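# Bring one box each of lots 155 and 163 to the desk

## Task

Shelf spots are labelled by a lot number printed on the shelf edge right under them, and several spots may carry the same number. Move one cardboard box from a lot 155 spot and one from a lot 163 spot onto the desk so that no part of either box sticks out past the desk's edge and hangs down. Every other cardboard box must stay on its own shelf. If no spot in the storeroom has one of these lots, leave that lot out. The desk must stay roughly where it is. The robot must not tip over or finish leaning, or the task fails.

## Robot and tools

ROBOT. A Hello Robot Stretch 4, about 1.6 m tall. It has an omni-wheel base (rim within 0.23 m of the base origin), a lift on a mast, one arm that telescopes straight forward, a three-axis wrist and a five-finger hand. There is only one arm, so every joint target goes into a single "joints" object keyed by joint name.

FRAMES. The base frame sits on the floor under the base centre: x forward, y left, z up, in metres. hand_pose is reported in this frame for the hand point, 0.045 m in front of the palm; its printed value may be somewhat off. The odometry frame is the base frame as it was at the start. base_odometry counts wheel rotation only, so slip shows up as travel; its heading is in rad, left positive, -3.142 to 3.142.

move. One action per call; "cameras" and "blocking" are not part of it. An action holds "base", "joints" or both, optionally with "speeds", "pace" or "contact_limits"; or it is just {"end_of_arm": "enable_torque"}, which turns limp wrist motors back on where they stand. A call with no action returns state and all images.
- base: a relative offset from where the base last reported itself, never a pose. {"translate_m": d} drives straight, forward positive, -2 to 2 m. {"strafe_m": d} slides sideways, left positive, -2 to 2 m. {"rotate_rad": d} spins in place, counter-clockwise positive, -3.2 to 3.2. translate_m and strafe_m may be combined into one diagonal line; rotate_rad goes alone.
- joints: absolute targets. lift_m 0 to 1.2 m; arm_m 0 to 0.55 m extension; wrist_yaw_rad -1.134 to 4.276 (0 straight ahead, left positive, 3.14 tucked back, above 3.4 risks hitting the arm); wrist_pitch_rad -1.117 to 4.259 (0 level, 1.57 pointing down); wrist_roll_rad -1.117 to 4.259 (0 palm up, 1.57 palm to the robot's right, 3.14 palm down). Fingers hand_little, hand_ring, hand_middle, hand_index, hand_thumb_bend: -1 curled to +1 straight. hand_thumb_turn: -1 opposite the fingers, +1 beside the palm. hand_force_limit (-1 to 1 maps to about 0 to 10 N at the fingertip, 15 N for thumb motors) and hand_speed (-0.96 to 1; full speed from +0.48) are settings, not motions. Out-of-range targets are clipped and the result notes it.
- pace: "slow", "default", "fast", "max". Base tops out at 0.1/0.3/0.4/0.6 m/s, lift 0.15/0.3/0.4/0.5 m/s, arm 0.1/0.4/0.6/0.7 m/s; wrist always 1.82 rad/s. A raised lift slows the base. "speeds" overrides a top speed per joint.
- contact_limits: 0 (give up at light contact) to 1, default 0.5, for arm_m, lift_m, translate_m, strafe_m, rotate_rad, placed only with its own command. The arm still needs roughly 15 to 40 N before stopping. When lifting a load keep lift_m's limit at 0.15+ for 1 kg, 0.3+ for 2 kg.
- blocking: true waits until everything rests; false returns in about 0.5 s while motion continues. A new move overrides only what it names.
All motions of one action begin together. A move lasting past 14 s ends with "time_out".

wait(seconds 0 to 10, cameras) lets time pass and returns early once running moves settle. stop brakes every running motion and re-brakes slack wheels; braked joints may keep pressing. zoom_image(camera, region [x0,y0,x1,y1], at most 504 px per side) enlarges part of the newest image of that camera; use it to read lot numbers. show_instructions shows the reference page (a five-finger hand). finished_scene ends the scene for good; the boxes must stay in place afterward.

CAMERAS. head_camera (420x560) looks ahead and down from the mast top; turn the base to look around. head_left_camera and head_right_camera are steeper fisheyes that also show base and arm. wrist_camera (616x392) looks along the palm; the picture flips when the palm faces down.

RESULTS. base_status and joint_status give "done", "moving", "off_target" (resting short, maybe still pushing), or an unrequested stop: "contact_stop" (held back, goes slack), "time_out", "limit_stop_at_own_body", "limit_stop_at_tilt" (lean over 6 degrees; lift, arm, wheels go slack), "torque_fault" (wrist motor limp until enable_torque). Once such a stop appears, the remaining move, wait and finished_scene calls of that reply are skipped. on_its_own reports unrequested behaviour such as slack joints or odd rest current. lidar_m: 12 distances in metres, sector 1 ahead, counter-clockwise (4 left, 7 behind, 10 right); "-" means nothing or closer than 0.25 m; it sees table tops. wrist_depth_mm: 7x7 median depths, 100 to 2000 mm. turned_by_wheels vs turned_by_imu differing by over about 0.1 rad means slip or a bump. base_tilt in degrees, forward and right positive. motor_effort in percent with peak in brackets; servo_current in mA. hand_stopped_by lists little, ring, middle, index, thumb_bend, thumb_turn as moving, target, force, stalled or fault; the *_load_n values are fingertip forces, positive pushing open; a grip that slips away shows loads falling near 0.

HAND. Fingers reach 0.06 to 0.07 m past the hand point. With the thumb turned fully across, hand and thumb enclose objects about 0.035 to 0.065 m thick; thumb tip plus index pad can pinch light items up to about 0.08 m. A finger motor starts only when its target changes by 0.002 or more, stops at the target or when its load hits hand_force_limit, then locks. To grip gently use hand_speed -0.94 or lower; to grip harder raise the force limit and send a tighter target. The wrist camera protrudes behind the palm heel and can collide.

CAUTIONS. Keep the hand clear of the base at low lift, and avoid extreme upward pitch with roll, or yaw right plus pitch up, to avoid self-stops. Carry heavy boxes with the arm retracted below 0.2 and move gently; tipping fails the task. Don't drop boxes even slightly, swing them fast, ram shelves or the desk, or push hard; nudge the desk as little as possible. Loose objects may be bumped occasionally.

Each tool is called after ">>>" as name(argument=value, ...) on one line, values as JSON.

Reference images:

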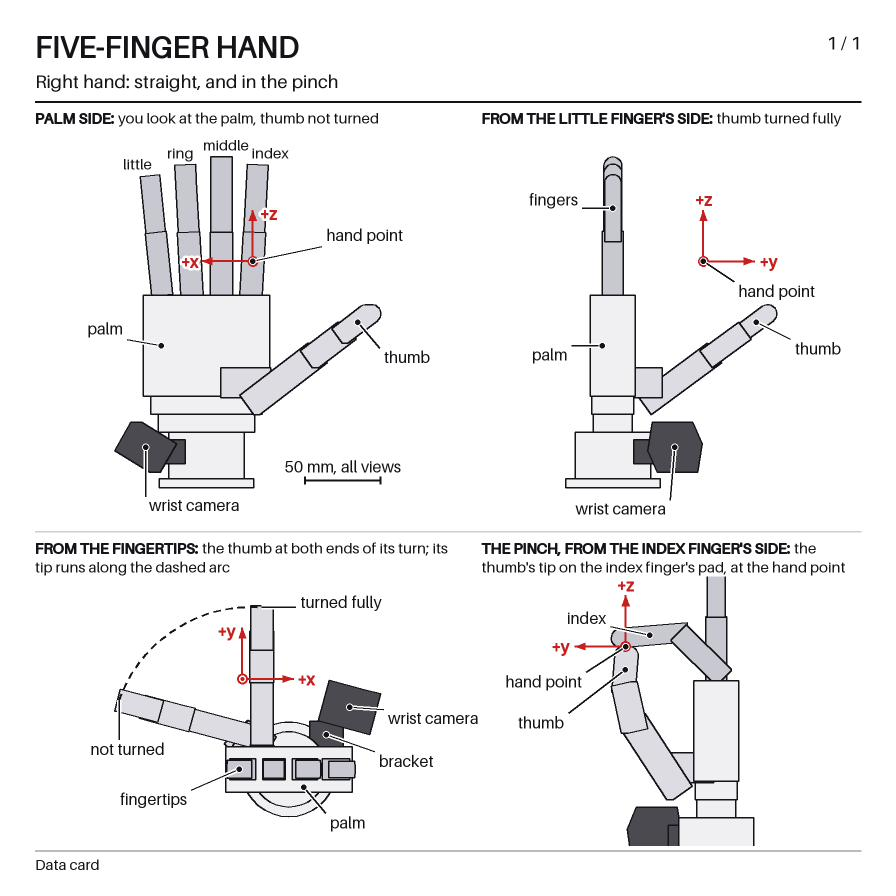

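## Session

>>> move()

Scene clock: 0.00 s.
base_odometry: x=+0.000 y=+0.000 heading=+0.000
turned_by_wheels: +0.000
turned_by_imu: +0.000
base_tilt: forward=-1.4 right=+0.6
lidar_m: 0.85 0.67 0.65 0.72 1.08 2.66 1.06 0.79 0.80 1.70 1.61 1.58
base_status: not commanded
joint_positions: lift_m=+0.269 arm_m=+0.000 wrist_yaw_rad=+3.057 wrist_pitch_rad=+0.003 wrist_roll_rad=+0.000 hand_little=+1.000 hand_ring=+1.000 hand_middle=+1.000 hand_index=+1.000 hand_thumb_turn=+1.000 hand_thumb_bend=+1.000 hand_force_limit=+0.000 hand_speed=-0.800
joint_status: not commanded
measured_speeds: all 0
hand_stopped_by: target,target,target,target,target,target
little_load_n: 0.0
ring_load_n: 0.0
middle_load_n: 0.0
index_load_n: 0.0
thumb_bend_load_n: 0.0
thumb_turn_load_n: 0.0
motor_effort: lift_m=+20 arm_m=+2 wheel_0=+1 wheel_1=+2 wheel_2=+1
servo_current: wrist_yaw_rad=46 wrist_pitch_rad=39 wrist_roll_rad=59
hand_pose: x=-0.0399 y=+0.1365 z=+0.5072 quat_wxyz=(-0.478, -0.479, +0.521, +0.520) (m; base frame)
wrist_depth_mm: - 140 - - - - - / 118 141 - - - - - / - 144 - - - - - / 139 206 - - - - - / - - - - - - - / 1308 1430 122 123 - - - / 1025 - - - - - -
pictures: head_camera, head_left_camera, head_right_camera, wrist_camera

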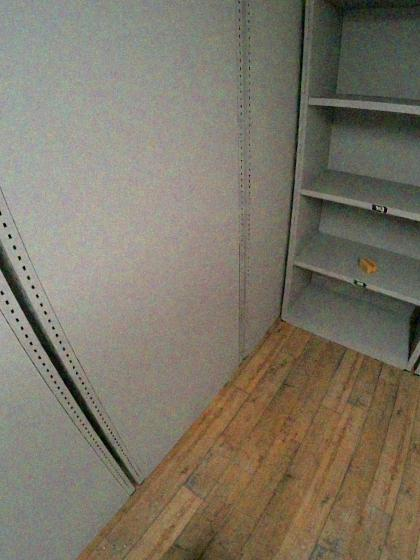

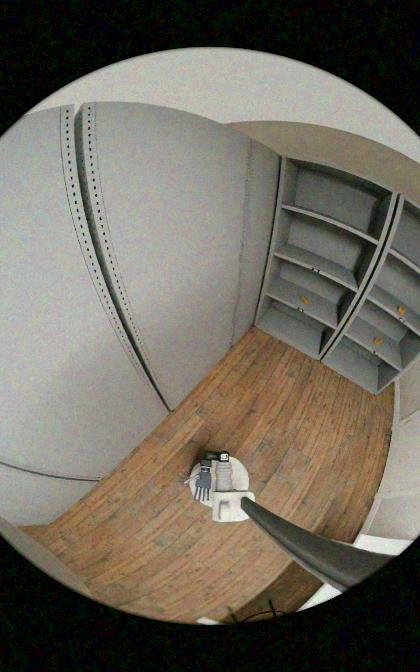

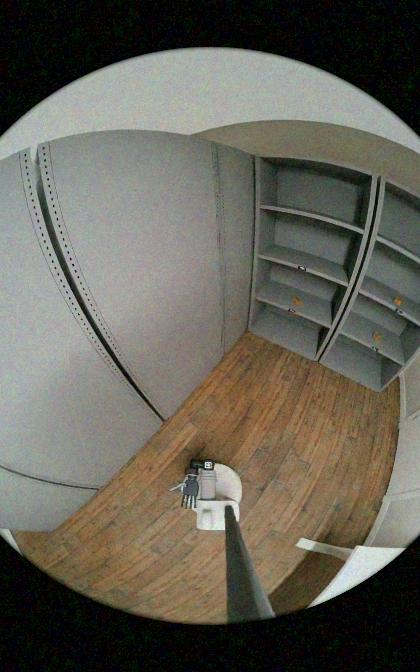

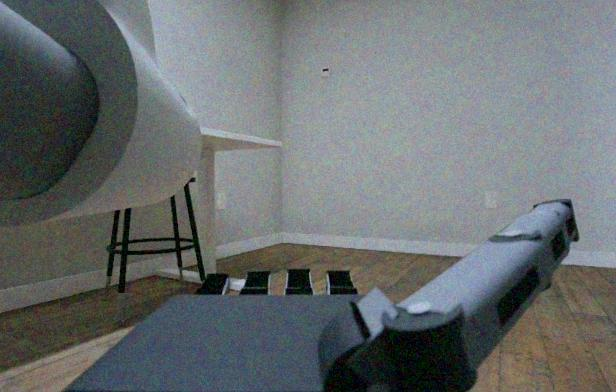

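>>> move(base={"rotate_rad": -0.6}, cameras=["head_camera","head_left_camera"])

>>> move(base={"rotate_rad": -0.7}, cameras=["head_camera","head_right_camera"])

>>> move(base={"rotate_rad": -0.9}, cameras=["head_camera","head_right_camera"])

>>> move(base={"rotate_rad": -0.9}, cameras=["head_camera","head_right_camera"])

>>> move(base={"rotate_rad": -0.9}, cameras=["head_camera","head_right_camera"])

>>> move(base={"rotate_rad": -0.9}, cameras=["head_camera","head_right_camera"])

Scene clock: 12.97 s.
move: done
base_odometry: x=+0.000 y=+0.000 heading=-0.600
turned_by_wheels: -0.600
turned_by_imu: -0.600
base_tilt: forward=-1.3 right=+0.4
lidar_m: 1.56 0.92 0.69 0.64 0.70 1.00 2.63 1.17 0.83 0.80 1.64 1.63
base_status: done
joint_positions: lift_m=+0.269 arm_m=+0.000 wrist_yaw_rad=+3.057 wrist_pitch_rad=+0.003 wrist_roll_rad=+0.000 hand_little=+1.000 hand_ring=+1.000 hand_middle=+1.000 hand_index=+1.000 hand_thumb_turn=+1.000 hand_thumb_bend=+1.000 hand_force_limit=+0.000 hand_speed=-0.800
joint_status: not commanded
measured_speeds: all 0
hand_stopped_by: target,target,target,target,target,target
little_load_n: 0.0
ring_load_n: 0.0
middle_load_n: 0.0
index_load_n: 0.0
thumb_bend_load_n: 0.0
thumb_turn_load_n: 0.0
motor_effort: lift_m=+20(20) arm_m=-3(3) wheel_0=+1(7) wheel_1=+1(7) wheel_2=-1(9)
servo_current: wrist_yaw_rad=39(52) wrist_pitch_rad=39(46) wrist_roll_rad=52(59)
hand_pose: x=-0.0399 y=+0.1365 z=+0.5072 quat_wxyz=(-0.478, -0.479, +0.521, +0.520)
wrist_depth_mm: - 140 - - - - - / 122 141 - - - - - / - 158 - - - - - / 140 236 - - - - - / - - - - - - - / 1430 1576 123 123 - - - / 1025 - - - - - -

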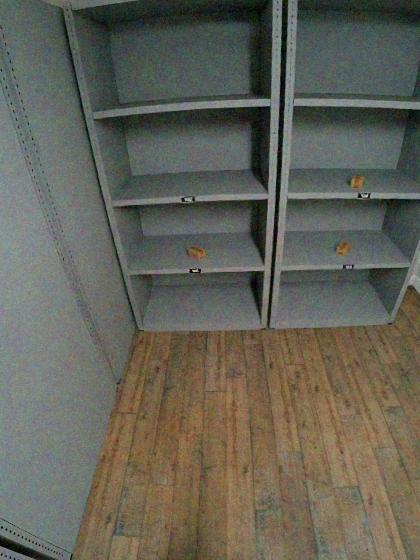

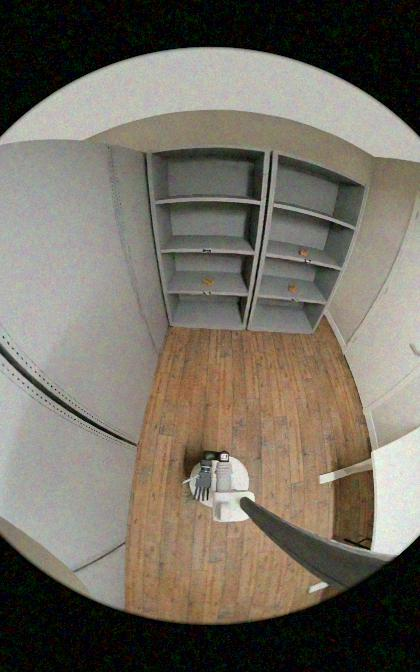

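Scene clock: 14.43 s.
move: done
base_odometry: x=+0.000 y=+0.000 heading=-1.300
turned_by_wheels: -0.700
turned_by_imu: -0.700
base_tilt: forward=-1.3 right=+0.4
lidar_m: 1.76 1.58 1.11 0.73 0.63 0.67 0.86 1.69 1.40 0.91 0.78 1.59
base_status: done
joint_positions: lift_m=+0.269 arm_m=+0.000 wrist_yaw_rad=+3.057 wrist_pitch_rad=+0.003 wrist_roll_rad=+0.000 hand_little=+1.000 hand_ring=+1.000 hand_middle=+1.000 hand_index=+1.000 hand_thumb_turn=+1.000 hand_thumb_bend=+1.000 hand_force_limit=+0.000 hand_speed=-0.800
joint_status: not commanded
measured_speeds: all 0
hand_stopped_by: target,target,target,target,target,target
little_load_n: 0.0
ring_load_n: 0.0
middle_load_n: 0.0
index_load_n: 0.0
thumb_bend_load_n: 0.0
thumb_turn_load_n: 0.0
motor_effort: lift_m=+20(20) arm_m=-3(3) wheel_0=-1(5) wheel_1=+1(8) wheel_2=+1(9)
servo_current: wrist_yaw_rad=46(52) wrist_pitch_rad=46(46) wrist_roll_rad=52(65)
hand_pose: x=-0.0399 y=+0.1365 z=+0.5072 quat_wxyz=(-0.478, -0.479, +0.521, +0.520)
wrist_depth_mm: - 140 1098 - - - - / 122 141 1098 - - - - / - 158 1060 - - - - / 139 216 1078 - - - - / - - 1060 - - - - / 1464 1464 122 123 - - - / 1042 - - - - - -

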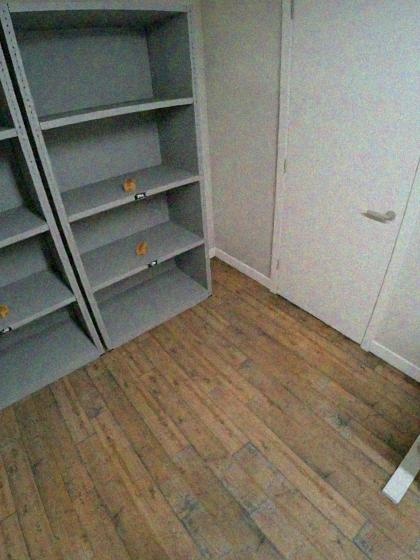

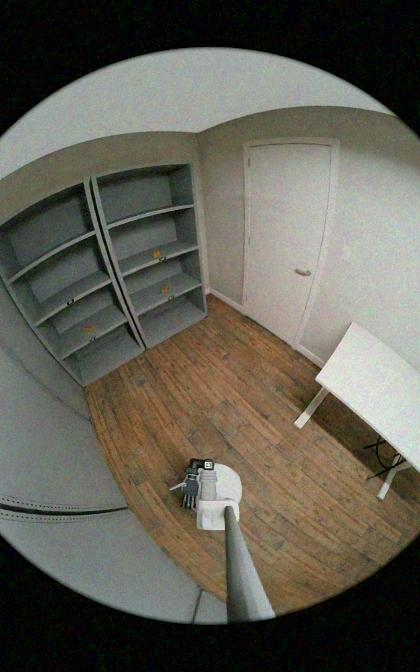

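Scene clock: 16.07 s.
move: done
base_odometry: x=+0.000 y=+0.000 heading=-2.200
turned_by_wheels: -0.900
turned_by_imu: -0.899
base_tilt: forward=-1.6 right=+0.5
lidar_m: 0.78 1.60 1.68 1.60 0.92 0.70 0.64 0.68 0.93 2.66 1.19 0.85
base_status: done
joint_positions: lift_m=+0.269 arm_m=+0.000 wrist_yaw_rad=+3.057 wrist_pitch_rad=+0.003 wrist_roll_rad=+0.000 hand_little=+1.000 hand_ring=+1.000 hand_middle=+1.000 hand_index=+1.000 hand_thumb_turn=+1.000 hand_thumb_bend=+1.000 hand_force_limit=+0.000 hand_speed=-0.800
joint_status: not commanded
measured_speeds: all 0
hand_stopped_by: target,target,target,target,target,target
little_load_n: 0.0
ring_load_n: 0.0
middle_load_n: 0.0
index_load_n: 0.0
thumb_bend_load_n: 0.0
thumb_turn_load_n: 0.0
motor_effort: lift_m=+20(20) arm_m=-3(3) wheel_0=-1(7) wheel_1=+1(7) wheel_2=+2(8)
servo_current: wrist_yaw_rad=46(52) wrist_pitch_rad=46(46) wrist_roll_rad=39(59)
hand_pose: x=-0.0399 y=+0.1365 z=+0.5072 quat_wxyz=(-0.478, -0.479, +0.521, +0.520)
wrist_depth_mm: - 140 - - - - - / 123 141 - - - - - / - 158 - - - - - / 139 209 - - - - - / - - - - - - - / - - 123 123 - - - / - - - - - - -

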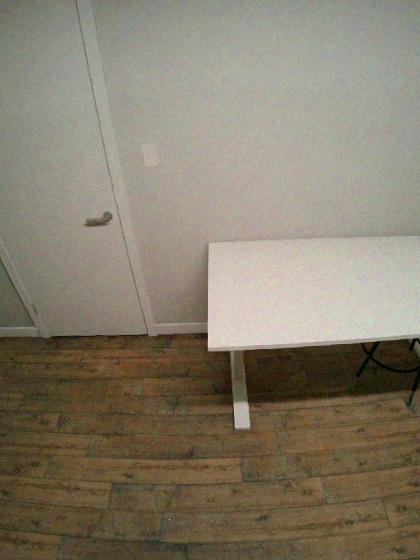

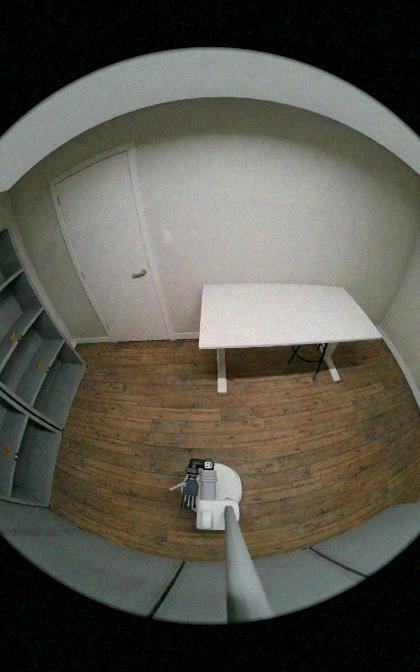

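Scene clock: 17.70 s.
move: done
base_odometry: x=+0.000 y=+0.000 heading=-3.099
turned_by_wheels: -0.900
turned_by_imu: -0.899
base_tilt: forward=-1.4 right=+0.4
lidar_m: 1.02 0.82 0.79 1.73 1.60 1.57 0.84 0.67 0.65 0.71 1.10 2.65
base_status: done
joint_positions: lift_m=+0.269 arm_m=+0.000 wrist_yaw_rad=+3.057 wrist_pitch_rad=+0.003 wrist_roll_rad=+0.000 hand_little=+1.000 hand_ring=+1.000 hand_middle=+1.000 hand_index=+1.000 hand_thumb_turn=+1.000 hand_thumb_bend=+1.000 hand_force_limit=+0.000 hand_speed=-0.800
joint_status: not commanded
measured_speeds: all 0
hand_stopped_by: target,target,target,target,target,target
little_load_n: 0.0
ring_load_n: 0.0
middle_load_n: 0.0
index_load_n: 0.0
thumb_bend_load_n: 0.0
thumb_turn_load_n: 0.0
motor_effort: lift_m=+20(20) arm_m=-3(3) wheel_0=-1(6) wheel_1=+2(8) wheel_2=+2(9)
servo_current: wrist_yaw_rad=46(52) wrist_pitch_rad=39(52) wrist_roll_rad=59(65)
hand_pose: x=-0.0399 y=+0.1365 z=+0.5072 quat_wxyz=(-0.478, -0.479, +0.521, +0.520)
wrist_depth_mm: - 140 - 1708 - - 1336 / 122 141 - 1708 - - - / - 158 293 1708 - - 1366 / 139 208 - 1708 - - - / - - - 1397 - - - / - - 122 123 - - - / - - - - - - -

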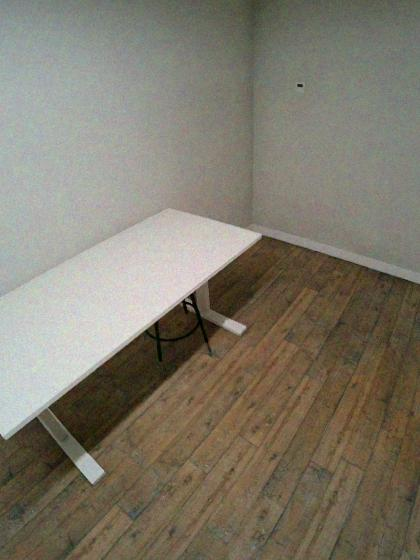

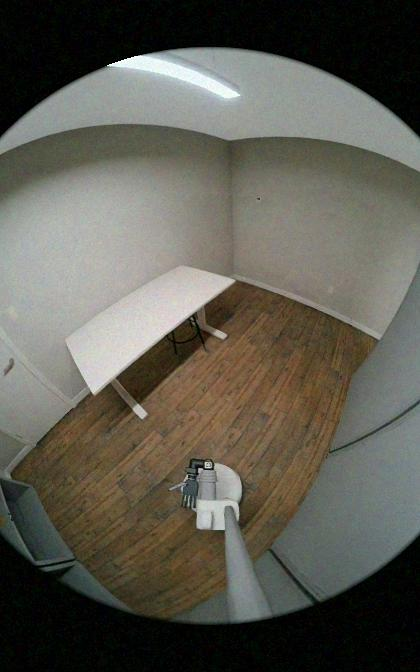

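Scene clock: 19.33 s.
move: done
base_odometry: x=+0.000 y=+0.000 heading=+2.284
turned_by_wheels: -0.900
turned_by_imu: -0.899
base_tilt: forward=-1.4 right=+0.5
lidar_m: 1.43 1.60 0.94 0.80 0.86 1.84 1.61 1.30 0.75 0.64 0.65 0.77
base_status: done
joint_positions: lift_m=+0.269 arm_m=+0.000 wrist_yaw_rad=+3.057 wrist_pitch_rad=+0.003 wrist_roll_rad=+0.000 hand_little=+1.000 hand_ring=+1.000 hand_middle=+1.000 hand_index=+1.000 hand_thumb_turn=+1.000 hand_thumb_bend=+1.000 hand_force_limit=+0.000 hand_speed=-0.800
joint_status: not commanded
measured_speeds: all 0
hand_stopped_by: target,target,target,target,target,target
little_load_n: 0.0
ring_load_n: 0.0
middle_load_n: 0.0
index_load_n: 0.0
thumb_bend_load_n: 0.0
thumb_turn_load_n: 0.0
motor_effort: lift_m=+20(20) arm_m=-3(3) wheel_0=+0(8) wheel_1=+2(8) wheel_2=+2(10)
servo_current: wrist_yaw_rad=46(52) wrist_pitch_rad=39(52) wrist_roll_rad=59(59)
hand_pose: x=-0.0399 y=+0.1365 z=+0.5072 quat_wxyz=(-0.478, -0.479, +0.521, +0.520)
wrist_depth_mm: - 140 - - - 1863 - / 122 141 - - - - - / - 158 - - - - - / 139 227 - - - 1863 - / - - - - - - - / 1308 1336 122 123 - - - / 1042 - - - - - -

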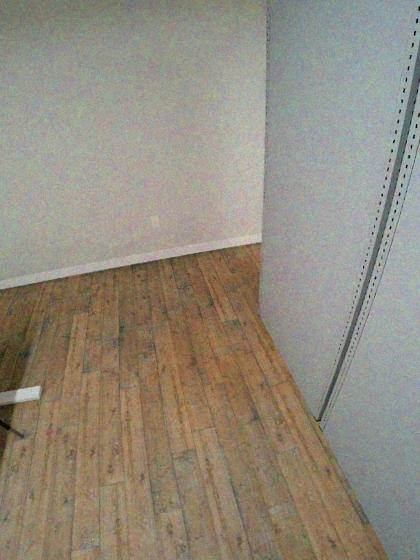

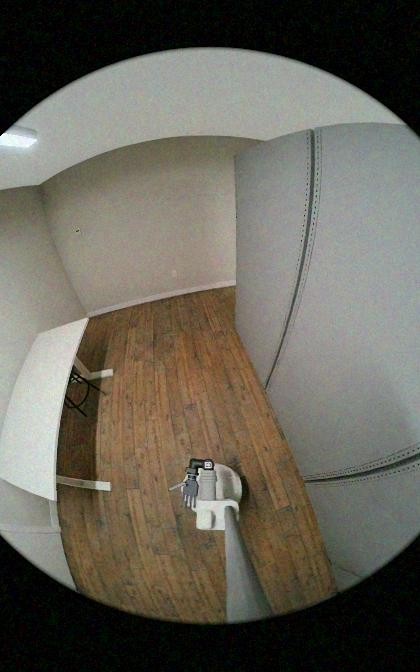

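Scene clock: 20.97 s.
move: done
base_odometry: x=+0.000 y=+0.000 heading=+1.385
turned_by_wheels: -0.900
turned_by_imu: -0.899
base_tilt: forward=-1.4 right=+0.7
lidar_m: 0.65 0.86 2.65 1.32 0.87 0.80 1.61 1.71 1.60 1.10 0.73 0.63
base_status: done
joint_positions: lift_m=+0.269 arm_m=+0.000 wrist_yaw_rad=+3.057 wrist_pitch_rad=+0.003 wrist_roll_rad=+0.000 hand_little=+1.000 hand_ring=+1.000 hand_middle=+1.000 hand_index=+1.000 hand_thumb_turn=+1.000 hand_thumb_bend=+1.000 hand_force_limit=+0.000 hand_speed=-0.800
joint_status: not commanded
measured_speeds: all 0
hand_stopped_by: target,target,target,target,target,target
little_load_n: 0.0
ring_load_n: 0.0
middle_load_n: 0.0
index_load_n: 0.0
thumb_bend_load_n: 0.0
thumb_turn_load_n: 0.0
motor_effort: lift_m=+20(20) arm_m=-3(3) wheel_0=+1(6) wheel_1=+2(9) wheel_2=+2(7)
servo_current: wrist_yaw_rad=46(52) wrist_pitch_rad=39(52) wrist_roll_rad=52(65)
hand_pose: x=-0.0399 y=+0.1365 z=+0.5072 quat_wxyz=(-0.478, -0.479, +0.521, +0.520)
wrist_depth_mm: - 140 - - - - - / 122 141 - - - - - / - 158 - - - - - / 139 227 - - - - - / - - - - - - - / 1430 1618 123 123 - - - / 1042 - - - - - -

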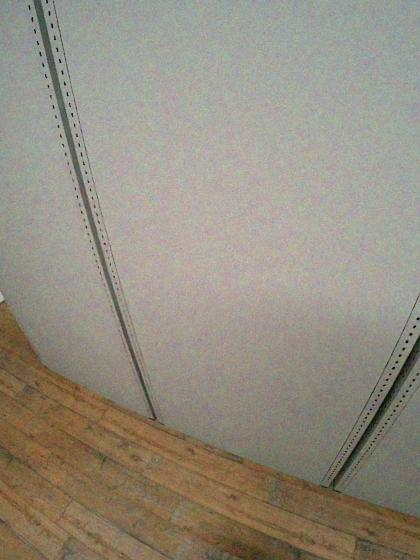

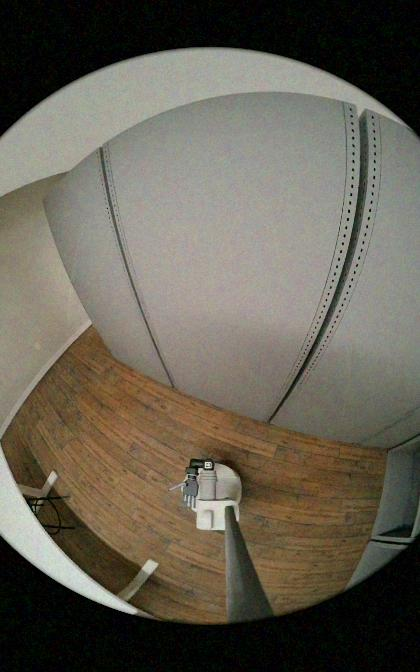

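>>> move(base={"rotate_rad": -1.985}, cameras=["head_camera"])

>>> zoom_image(camera="head_camera", region=[100, 160, 280, 290])

>>> zoom_image(camera="head_camera", region=[280, 160, 420, 290])

Scene clock: 37.23 s.
move: done
base_odometry: x=+0.000 y=+0.000 heading=-0.601
turned_by_wheels: -1.985
turned_by_imu: -1.987
base_tilt: forward=-1.4 right=+0.6
lidar_m: 1.58 0.95 0.68 0.65 0.67 0.96 2.66 1.19 0.85 0.81 1.64 1.67
base_status: done
joint_positions: lift_m=+0.269 arm_m=+0.000 wrist_yaw_rad=+3.057 wrist_pitch_rad=+0.003 wrist_roll_rad=+0.000 hand_little=+1.000 hand_ring=+1.000 hand_middle=+1.000 hand_index=+1.000 hand_thumb_turn=+1.000 hand_thumb_bend=+1.000 hand_force_limit=+0.000 hand_speed=-0.800
joint_status: not commanded
measured_speeds: all 0
hand_stopped_by: target,target,target,target,target,target
little_load_n: 0.0
ring_load_n: 0.0
middle_load_n: 0.0
index_load_n: 0.0
thumb_bend_load_n: 0.0
thumb_turn_load_n: 0.0
motor_effort: lift_m=+20(20) arm_m=-3(3) wheel_0=+0(8) wheel_1=-2(9) wheel_2=-1(9)
servo_current: wrist_yaw_rad=52(59) wrist_pitch_rad=39(52) wrist_roll_rad=46(59)
hand_pose: x=-0.0399 y=+0.1365 z=+0.5072 quat_wxyz=(-0.478, -0.479, +0.521, +0.520)
wrist_depth_mm: - 141 - - - - - / 122 141 - - - - - / - 158 - - - - - / 139 236 - - - - - / - - - - - - - / 1464 1576 123 123 - - - / 1025 - - - - - -

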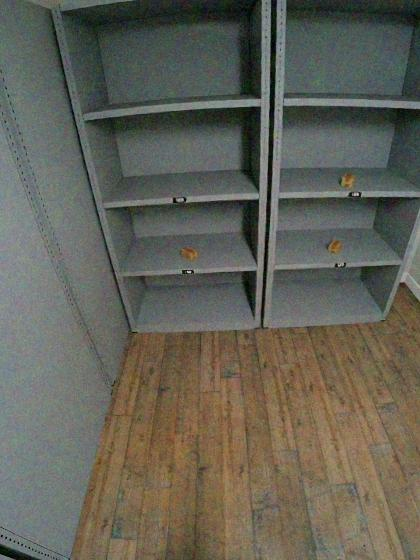

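Scaled by 2.800 from the camera's image (finer frame: 1200x1600).

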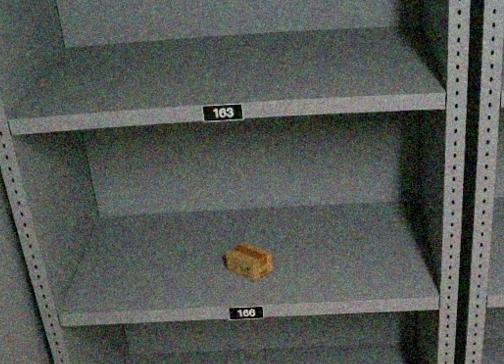

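Scaled by 3.600 from the camera's image (finer frame: 1200x1600).

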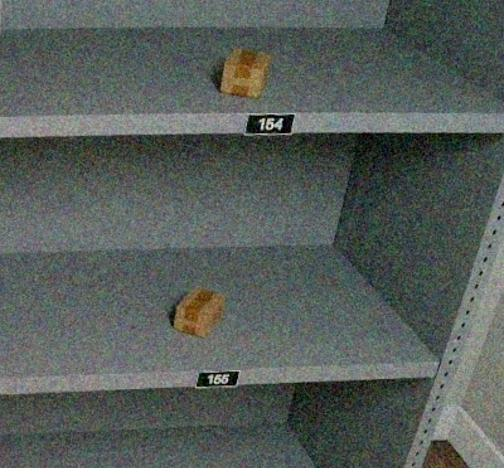

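>>> move(base={"translate_m": 0.45, "strafe_m": -0.35}, cameras=["head_camera","head_right_camera"])

>>> zoom_image(camera="head_camera", region=[200, 200, 420, 400])

>>> zoom_image(camera="head_camera", region=[0, 200, 200, 400])

Scene clock: 48.93 s.
move: done
base_odometry: x=+0.173 y=-0.543 heading=-0.601
turned_by_wheels: +0.000
turned_by_imu: -0.002
base_tilt: forward=-1.4 right=+0.7
lidar_m: 1.11 1.19 1.05 0.99 1.06 1.48 1.82 0.70 0.62 1.21 1.28 1.16
base_status: done
joint_positions: lift_m=+0.269 arm_m=+0.000 wrist_yaw_rad=+3.057 wrist_pitch_rad=+0.003 wrist_roll_rad=+0.000 hand_little=+1.000 hand_ring=+1.000 hand_middle=+1.000 hand_index=+1.000 hand_thumb_turn=+1.000 hand_thumb_bend=+1.000 hand_force_limit=+0.000 hand_speed=-0.800
joint_status: not commanded
measured_speeds: all 0
hand_stopped_by: target,target,target,target,target,target
little_load_n: 0.0
ring_load_n: 0.0
middle_load_n: 0.0
index_load_n: 0.0
thumb_bend_load_n: 0.0
thumb_turn_load_n: 0.0
motor_effort: lift_m=+20(20) arm_m=-2(3) wheel_0=+0(11) wheel_1=-2(5) wheel_2=+2(10)
servo_current: wrist_yaw_rad=46(52) wrist_pitch_rad=39(52) wrist_roll_rad=39(65)
hand_pose: x=-0.0399 y=+0.1365 z=+0.5072 quat_wxyz=(-0.478, -0.479, +0.521, +0.520)
wrist_depth_mm: - 141 - - - - - / 122 141 - - - - - / - 158 - - - - - / 139 236 - - - - - / - - - - - - - / 1430 1464 122 123 - - - / 1042 - - - - - -

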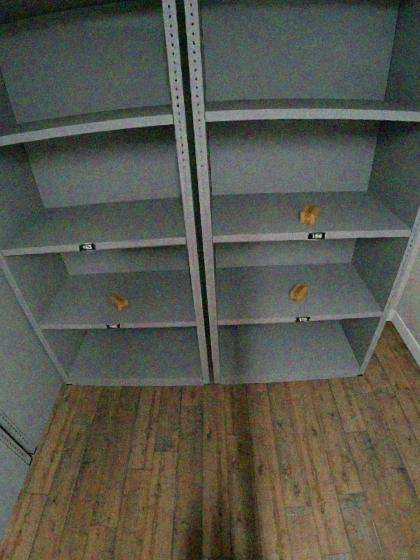

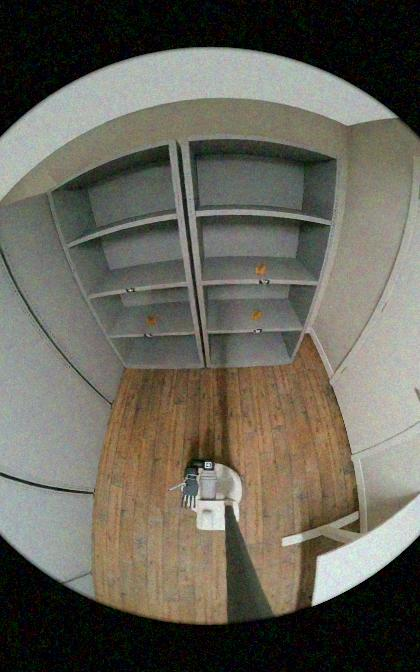

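Scaled by 2.291 from the camera's image (finer frame: 1200x1600).

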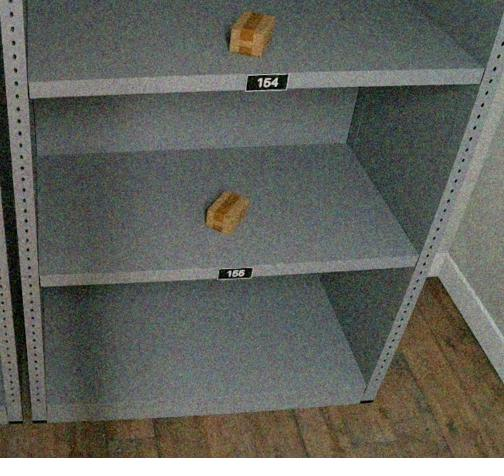

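Scaled by 2.520 from the camera's image (finer frame: 1200x1600).

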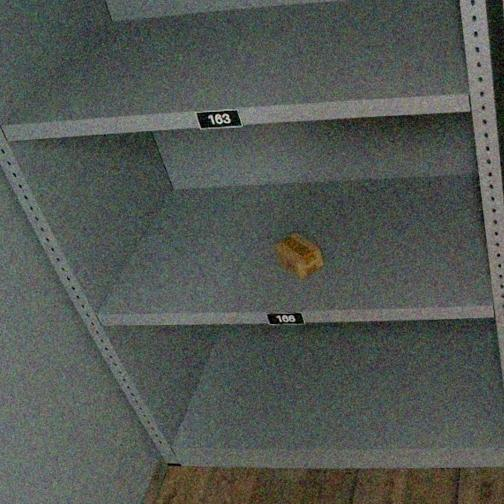

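>>> zoom_image(camera="head_camera", region=[280, 300, 330, 340])

>>> zoom_image(camera="head_camera", region=[90, 310, 140, 340])

>>> zoom_image(camera="head_camera", region=[290, 195, 350, 245])

Scaled by 10.080 from the camera's image (finer frame: 1200x1600).

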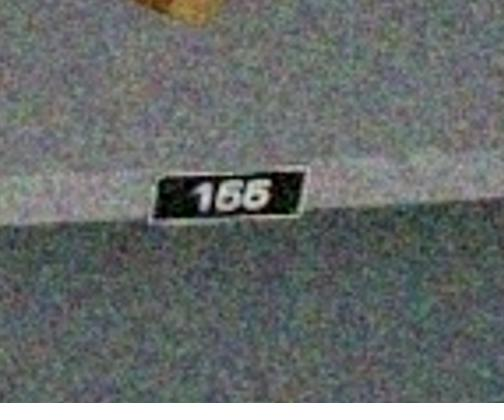

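Scaled by 10.080 from the camera's image (finer frame: 1200x1600).

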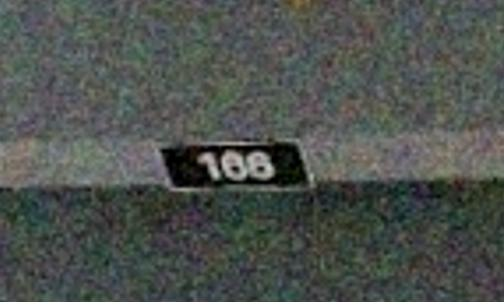

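Scaled by 8.400 from the camera's image (finer frame: 1200x1600).

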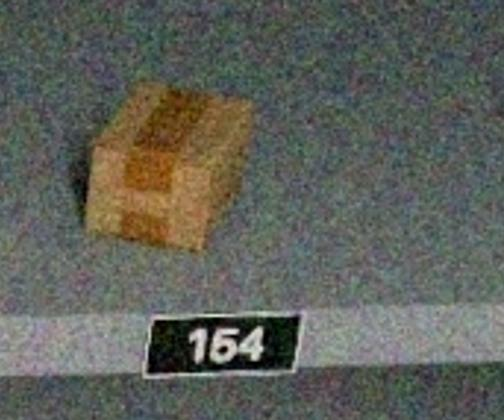

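>>> move(base={"translate_m": 0.35, "strafe_m": -0.2}, cameras=["head_camera","head_right_camera"])

Scene clock: 62.73 s.
move: done
base_odometry: x=+0.349 y=-0.906 heading=-0.601
turned_by_wheels: +0.000
turned_by_imu: -0.003
base_tilt: forward=-1.5 right=+0.4
lidar_m: 0.78 0.82 1.14 1.20 1.25 1.76 1.13 0.79 1.03 0.97 1.08 0.83
base_status: done
joint_positions: lift_m=+0.269 arm_m=+0.000 wrist_yaw_rad=+3.057 wrist_pitch_rad=+0.003 wrist_roll_rad=+0.000 hand_little=+1.000 hand_ring=+1.000 hand_middle=+1.000 hand_index=+1.000 hand_thumb_turn=+1.000 hand_thumb_bend=+1.000 hand_force_limit=+0.000 hand_speed=-0.800
joint_status: not commanded
measured_speeds: all 0
hand_stopped_by: target,target,target,target,target,target
little_load_n: 0.0
ring_load_n: 0.0
middle_load_n: 0.0
index_load_n: 0.0
thumb_bend_load_n: 0.0
thumb_turn_load_n: 0.0
motor_effort: lift_m=+20(20) arm_m=-2(3) wheel_0=-2(10) wheel_1=+0(4) wheel_2=+1(14)
servo_current: wrist_yaw_rad=39(52) wrist_pitch_rad=39(52) wrist_roll_rad=46(59)
hand_pose: x=-0.0399 y=+0.1365 z=+0.5072 quat_wxyz=(-0.478, -0.479, +0.521, +0.520)
wrist_depth_mm: - 140 - - - - - / 122 141 - - - - - / - 158 - - - - - / 140 227 - - - - - / - - - - - - - / 1430 1537 123 123 - - - / 1138 - - - - - -

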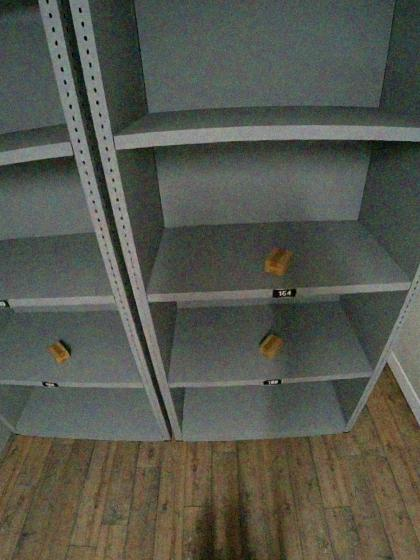

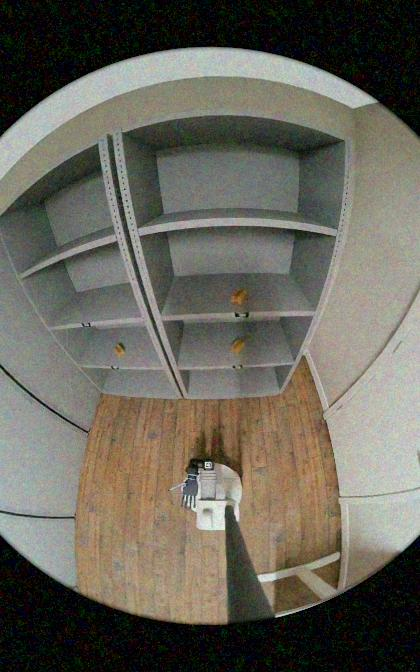

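>>> zoom_image(camera="head_camera", region=[250, 360, 300, 400])

>>> zoom_image(camera="head_camera", region=[20, 330, 80, 400])

>>> zoom_image(camera="head_camera", region=[0, 200, 420, 460])

Scaled by 10.080 from the camera's image (finer frame: 1200x1600).

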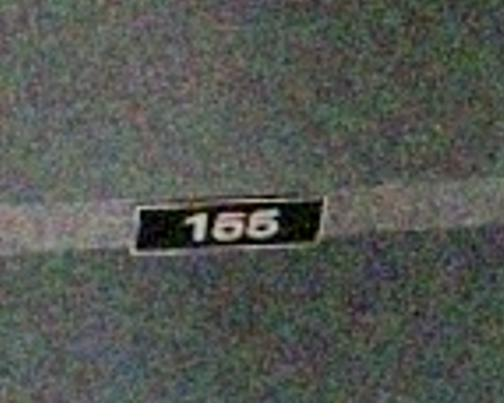

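Scaled by 7.200 from the camera's image (finer frame: 1200x1600).

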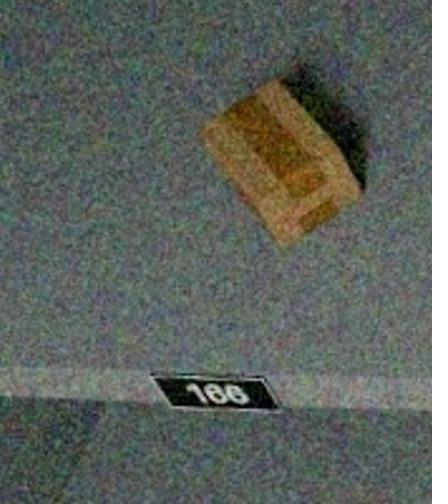

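Scaled by 1.200 from the camera's image (finer frame: 1200x1600).

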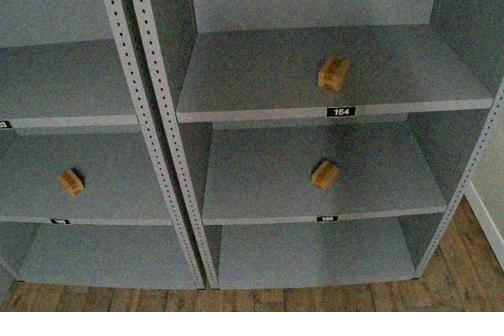

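>>> move(joints={"wrist_yaw_rad": 0.0, "lift_m": 0.36}, cameras=["head_right_camera","wrist_camera"])

Scene clock: 116.60 s.
move: done
base_odometry: x=+0.349 y=-0.906 heading=-0.601
turned_by_wheels: +0.000
turned_by_imu: -0.002
base_tilt: forward=-1.2 right=+0.5
lidar_m: 0.75 0.80 1.14 1.20 1.25 1.77 1.15 0.82 1.07 1.00 1.05 0.82
base_status: not commanded
joint_positions: lift_m=+0.360 arm_m=+0.000 wrist_yaw_rad=+0.003 wrist_pitch_rad=+0.003 wrist_roll_rad=+0.000 hand_little=+1.000 hand_ring=+1.000 hand_middle=+1.000 hand_index=+1.000 hand_thumb_turn=+1.000 hand_thumb_bend=+1.000 hand_force_limit=+0.000 hand_speed=-0.800
joint_status: all done
measured_speeds: all 0
hand_stopped_by: target,target,target,target,target,target
little_load_n: 0.0
ring_load_n: 0.0
middle_load_n: 0.0
index_load_n: 0.0
thumb_bend_load_n: 0.0
thumb_turn_load_n: 0.0
motor_effort: lift_m=+24(27) arm_m=-2(3) wheel_0=-1(2) wheel_1=-1(1) wheel_2=+1(2)
servo_current: wrist_yaw_rad=46(137) wrist_pitch_rad=33(46) wrist_roll_rad=52(59)
hand_pose: x=+0.3928 y=-0.1177 z=+0.5974 quat_wxyz=(+0.499, +0.500, +0.501, +0.500)
wrist_depth_mm: 549 - - - - - - / 564 - - - - - - / 569 - - - - - - / - - - - - - - / - - - - - - - / 569 - 122 123 - - - / - - - - - - -
wrist_camera: T_world_to_cam=[[-0.01907, -0.99977, 0.00999, -0.09784], [-0.04354, -0.00915, -0.99901, 0.59694], [0.99887, -0.01949, -0.04336, -0.20773]] pos_world=[0.23162, -0.09641, 0.58832]

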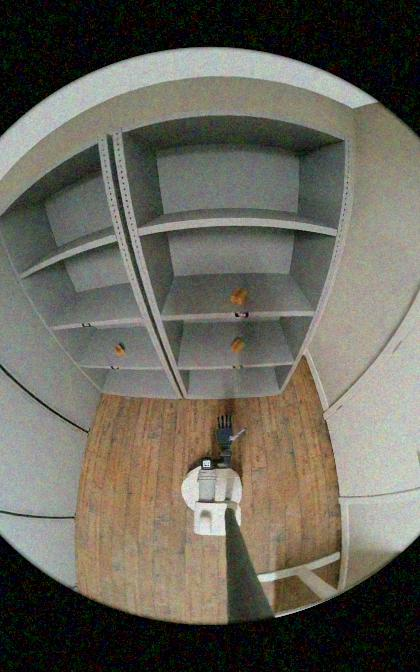

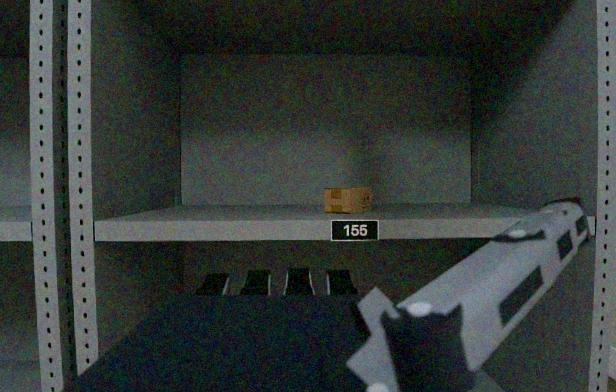

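>>> zoom_image(camera="wrist_camera", region=[290, 160, 410, 250])

Scaled by 4.200.

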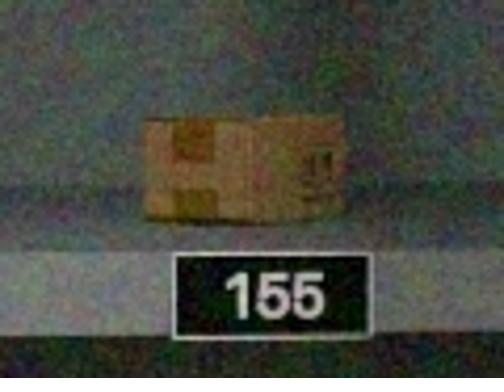

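>>> move(cameras=["head_camera"])

>>> zoom_image(camera="head_camera", region=[240, 320, 300, 390])

Scene clock: 133.40 s.
base_odometry: x=+0.349 y=-0.906 heading=-0.601
turned_by_wheels: +0.000
turned_by_imu: -0.001
base_tilt: forward=-1.3 right=+0.6
lidar_m: 0.77 0.80 1.14 1.20 1.26 1.75 1.11 0.80 1.03 0.99 1.07 0.80
base_status: not commanded
joint_positions: lift_m=+0.360 arm_m=+0.000 wrist_yaw_rad=+0.003 wrist_pitch_rad=+0.003 wrist_roll_rad=+0.000 hand_little=+1.000 hand_ring=+1.000 hand_middle=+1.000 hand_index=+1.000 hand_thumb_turn=+1.000 hand_thumb_bend=+1.000 hand_force_limit=+0.000 hand_speed=-0.800
joint_status: all done
measured_speeds: all 0
hand_stopped_by: target,target,target,target,target,target
little_load_n: 0.0
ring_load_n: 0.0
middle_load_n: 0.0
index_load_n: 0.0
thumb_bend_load_n: 0.0
thumb_turn_load_n: 0.0
motor_effort: lift_m=+24(27) arm_m=-3(3) wheel_0=-2(2) wheel_1=-1(1) wheel_2=+1(2)
servo_current: wrist_yaw_rad=46(137) wrist_pitch_rad=46(46) wrist_roll_rad=33(59)
hand_pose: x=+0.3928 y=-0.1177 z=+0.5974 quat_wxyz=(+0.499, +0.500, +0.501, +0.500) (m; base frame)
wrist_depth_mm: 549 - - - - - - / 564 - - - - - - / 564 - - - - - - / - - - - - - - / - - - - - - - / 569 - 123 123 - - - / - - - - - - -
pictures: head_camera

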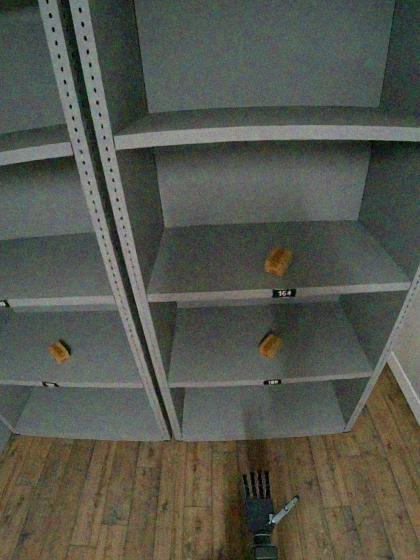

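Scaled by 7.200 from the camera's image (finer frame: 1200x1600).

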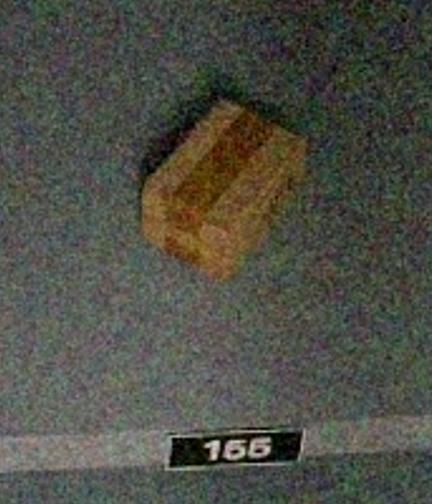

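>>> move(joints={"wrist_yaw_rad": 0.855, "wrist_pitch_rad": 0.25, "wrist_roll_rad": 1.57, "lift_m": 0.54, "arm_m": 0.15, "hand_thumb_turn": -1.0}, cameras=["head_camera","head_right_camera","wrist_camera"])

Scene clock: 224.40 s.
move: done
base_odometry: x=+0.349 y=-0.906 heading=-0.601
turned_by_wheels: +0.000
turned_by_imu: -0.002
base_tilt: forward=-1.3 right=+0.7
lidar_m: 0.77 0.82 1.16 1.20 1.28 1.75 1.15 0.80 1.05 0.98 1.06 0.81
base_status: not commanded
joint_positions: lift_m=+0.540 arm_m=+0.150 wrist_yaw_rad=+0.852 wrist_pitch_rad=+0.249 wrist_roll_rad=+1.569 hand_little=+1.000 hand_ring=+1.000 hand_middle=+1.000 hand_index=+1.000 hand_thumb_turn=-1.000 hand_thumb_bend=+1.000 hand_force_limit=+0.000 hand_speed=-0.800
joint_status: all done
measured_speeds: all 0
hand_stopped_by: target,target,target,target,target,target
little_load_n: 0.0
ring_load_n: 0.0
middle_load_n: 0.0
index_load_n: 0.0
thumb_bend_load_n: 0.0
thumb_turn_load_n: 0.5
motor_effort: lift_m=+24(29) arm_m=+6(10) wheel_0=-1(2) wheel_1=-1(1) wheel_2=+1(2)
servo_current: wrist_yaw_rad=46(124) wrist_pitch_rad=33(59) wrist_roll_rad=46(124)
hand_pose: x=+0.5681 y=+0.0587 z=+0.6335 quat_wxyz=(-0.253, +0.719, +0.327, +0.559)
wrist_depth_mm: - - - 433 364 - - / - - - - - - - / - - - - - - - / - - - - - - 683 / - - - - - 831 707 / - 1138 122 - - 831 707 / - - - - - - 707
wrist_camera: T_world_to_cam=[[-0.16719, -0.2094, -0.96343, 0.73571], [-0.77999, 0.62579, -0.00066, 0.39092], [0.60305, 0.75135, -0.26796, -0.05579]] pos_world=[0.46156, -0.04866, 0.69412]

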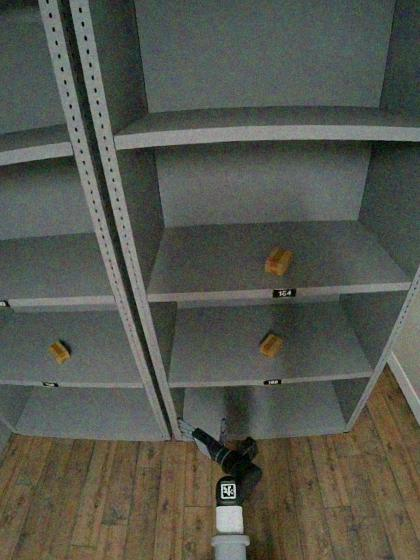

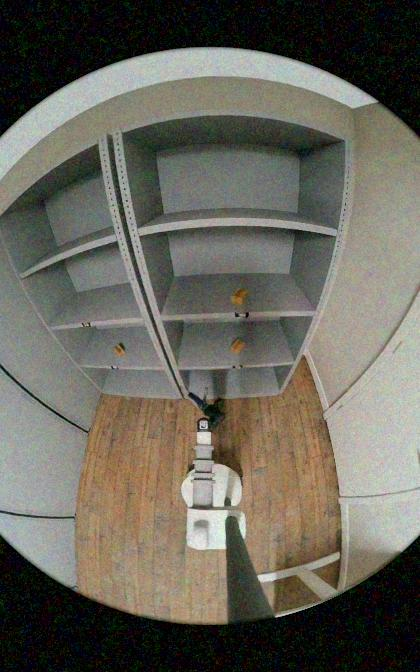

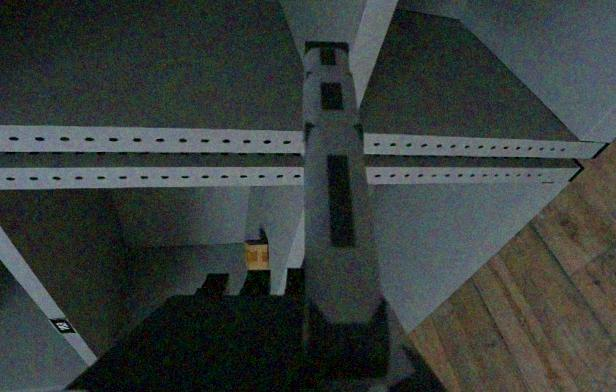

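>>> move(base={"translate_m": 0.205, "strafe_m": -0.475}, pace="default", cameras=["head_camera","head_left_camera","wrist_camera"])

Scene clock: 233.53 s.
move: done
base_odometry: x=+0.250 y=-1.414 heading=-0.601
turned_by_wheels: +0.000
turned_by_imu: -0.003
base_tilt: forward=-1.5 right=+0.6
lidar_m: 0.56 0.61 0.86 1.68 1.76 2.42 0.93 0.83 0.56 0.53 0.57 0.66
base_status: done
joint_positions: lift_m=+0.540 arm_m=+0.150 wrist_yaw_rad=+0.853 wrist_pitch_rad=+0.249 wrist_roll_rad=+1.569 hand_little=+1.000 hand_ring=+1.000 hand_middle=+1.000 hand_index=+1.000 hand_thumb_turn=-1.000 hand_thumb_bend=+1.000 hand_force_limit=+0.000 hand_speed=-0.800
joint_status: not commanded
measured_speeds: all 0
hand_stopped_by: target,target,target,target,target,target
little_load_n: 0.0
ring_load_n: 0.0
middle_load_n: 0.0
index_load_n: 0.0
thumb_bend_load_n: 0.0
thumb_turn_load_n: 0.5
motor_effort: lift_m=+23(24) arm_m=+6(6) wheel_0=+0(10) wheel_1=+0(8) wheel_2=-1(10)
servo_current: wrist_yaw_rad=39(59) wrist_pitch_rad=39(46) wrist_roll_rad=39(59)
hand_pose: x=+0.5680 y=+0.0588 z=+0.6335 quat_wxyz=(-0.253, +0.718, +0.327, +0.559)
wrist_depth_mm: - - - 427 294 212 171 / - - - 113 264 204 185 / - - - - 265 225 - / - - - - - 248 - / - - - - - - - / - - 122 - - - 654 / - - - - - - 707
wrist_camera: T_world_to_cam=[[-0.1671, -0.20946, -0.96343, 0.7358], [-0.78026, 0.62545, -0.00065, 0.39104], [0.60272, 0.75162, -0.26795, -0.05574]] pos_world=[0.46166, -0.04856, 0.69422]

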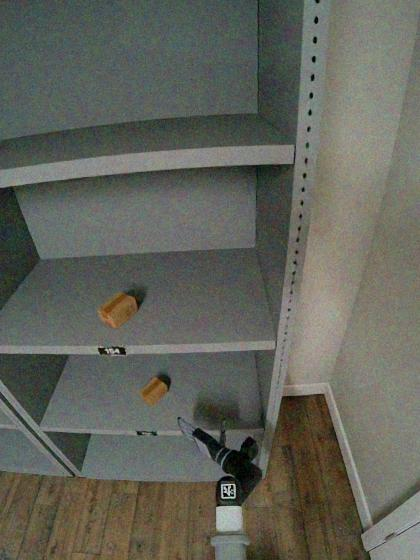

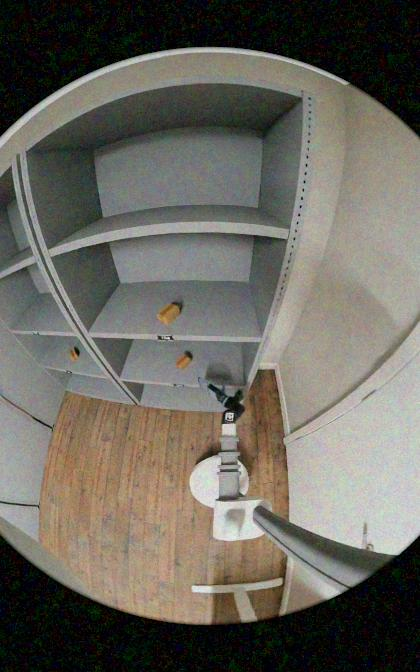

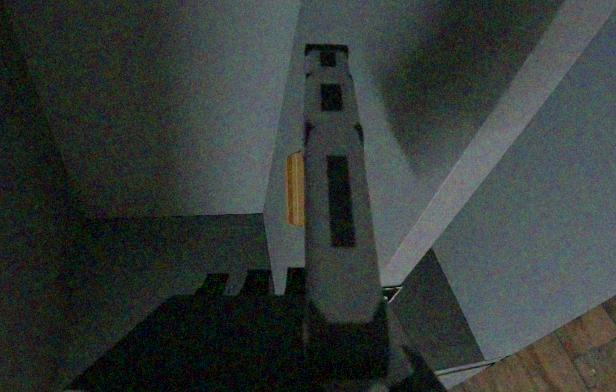

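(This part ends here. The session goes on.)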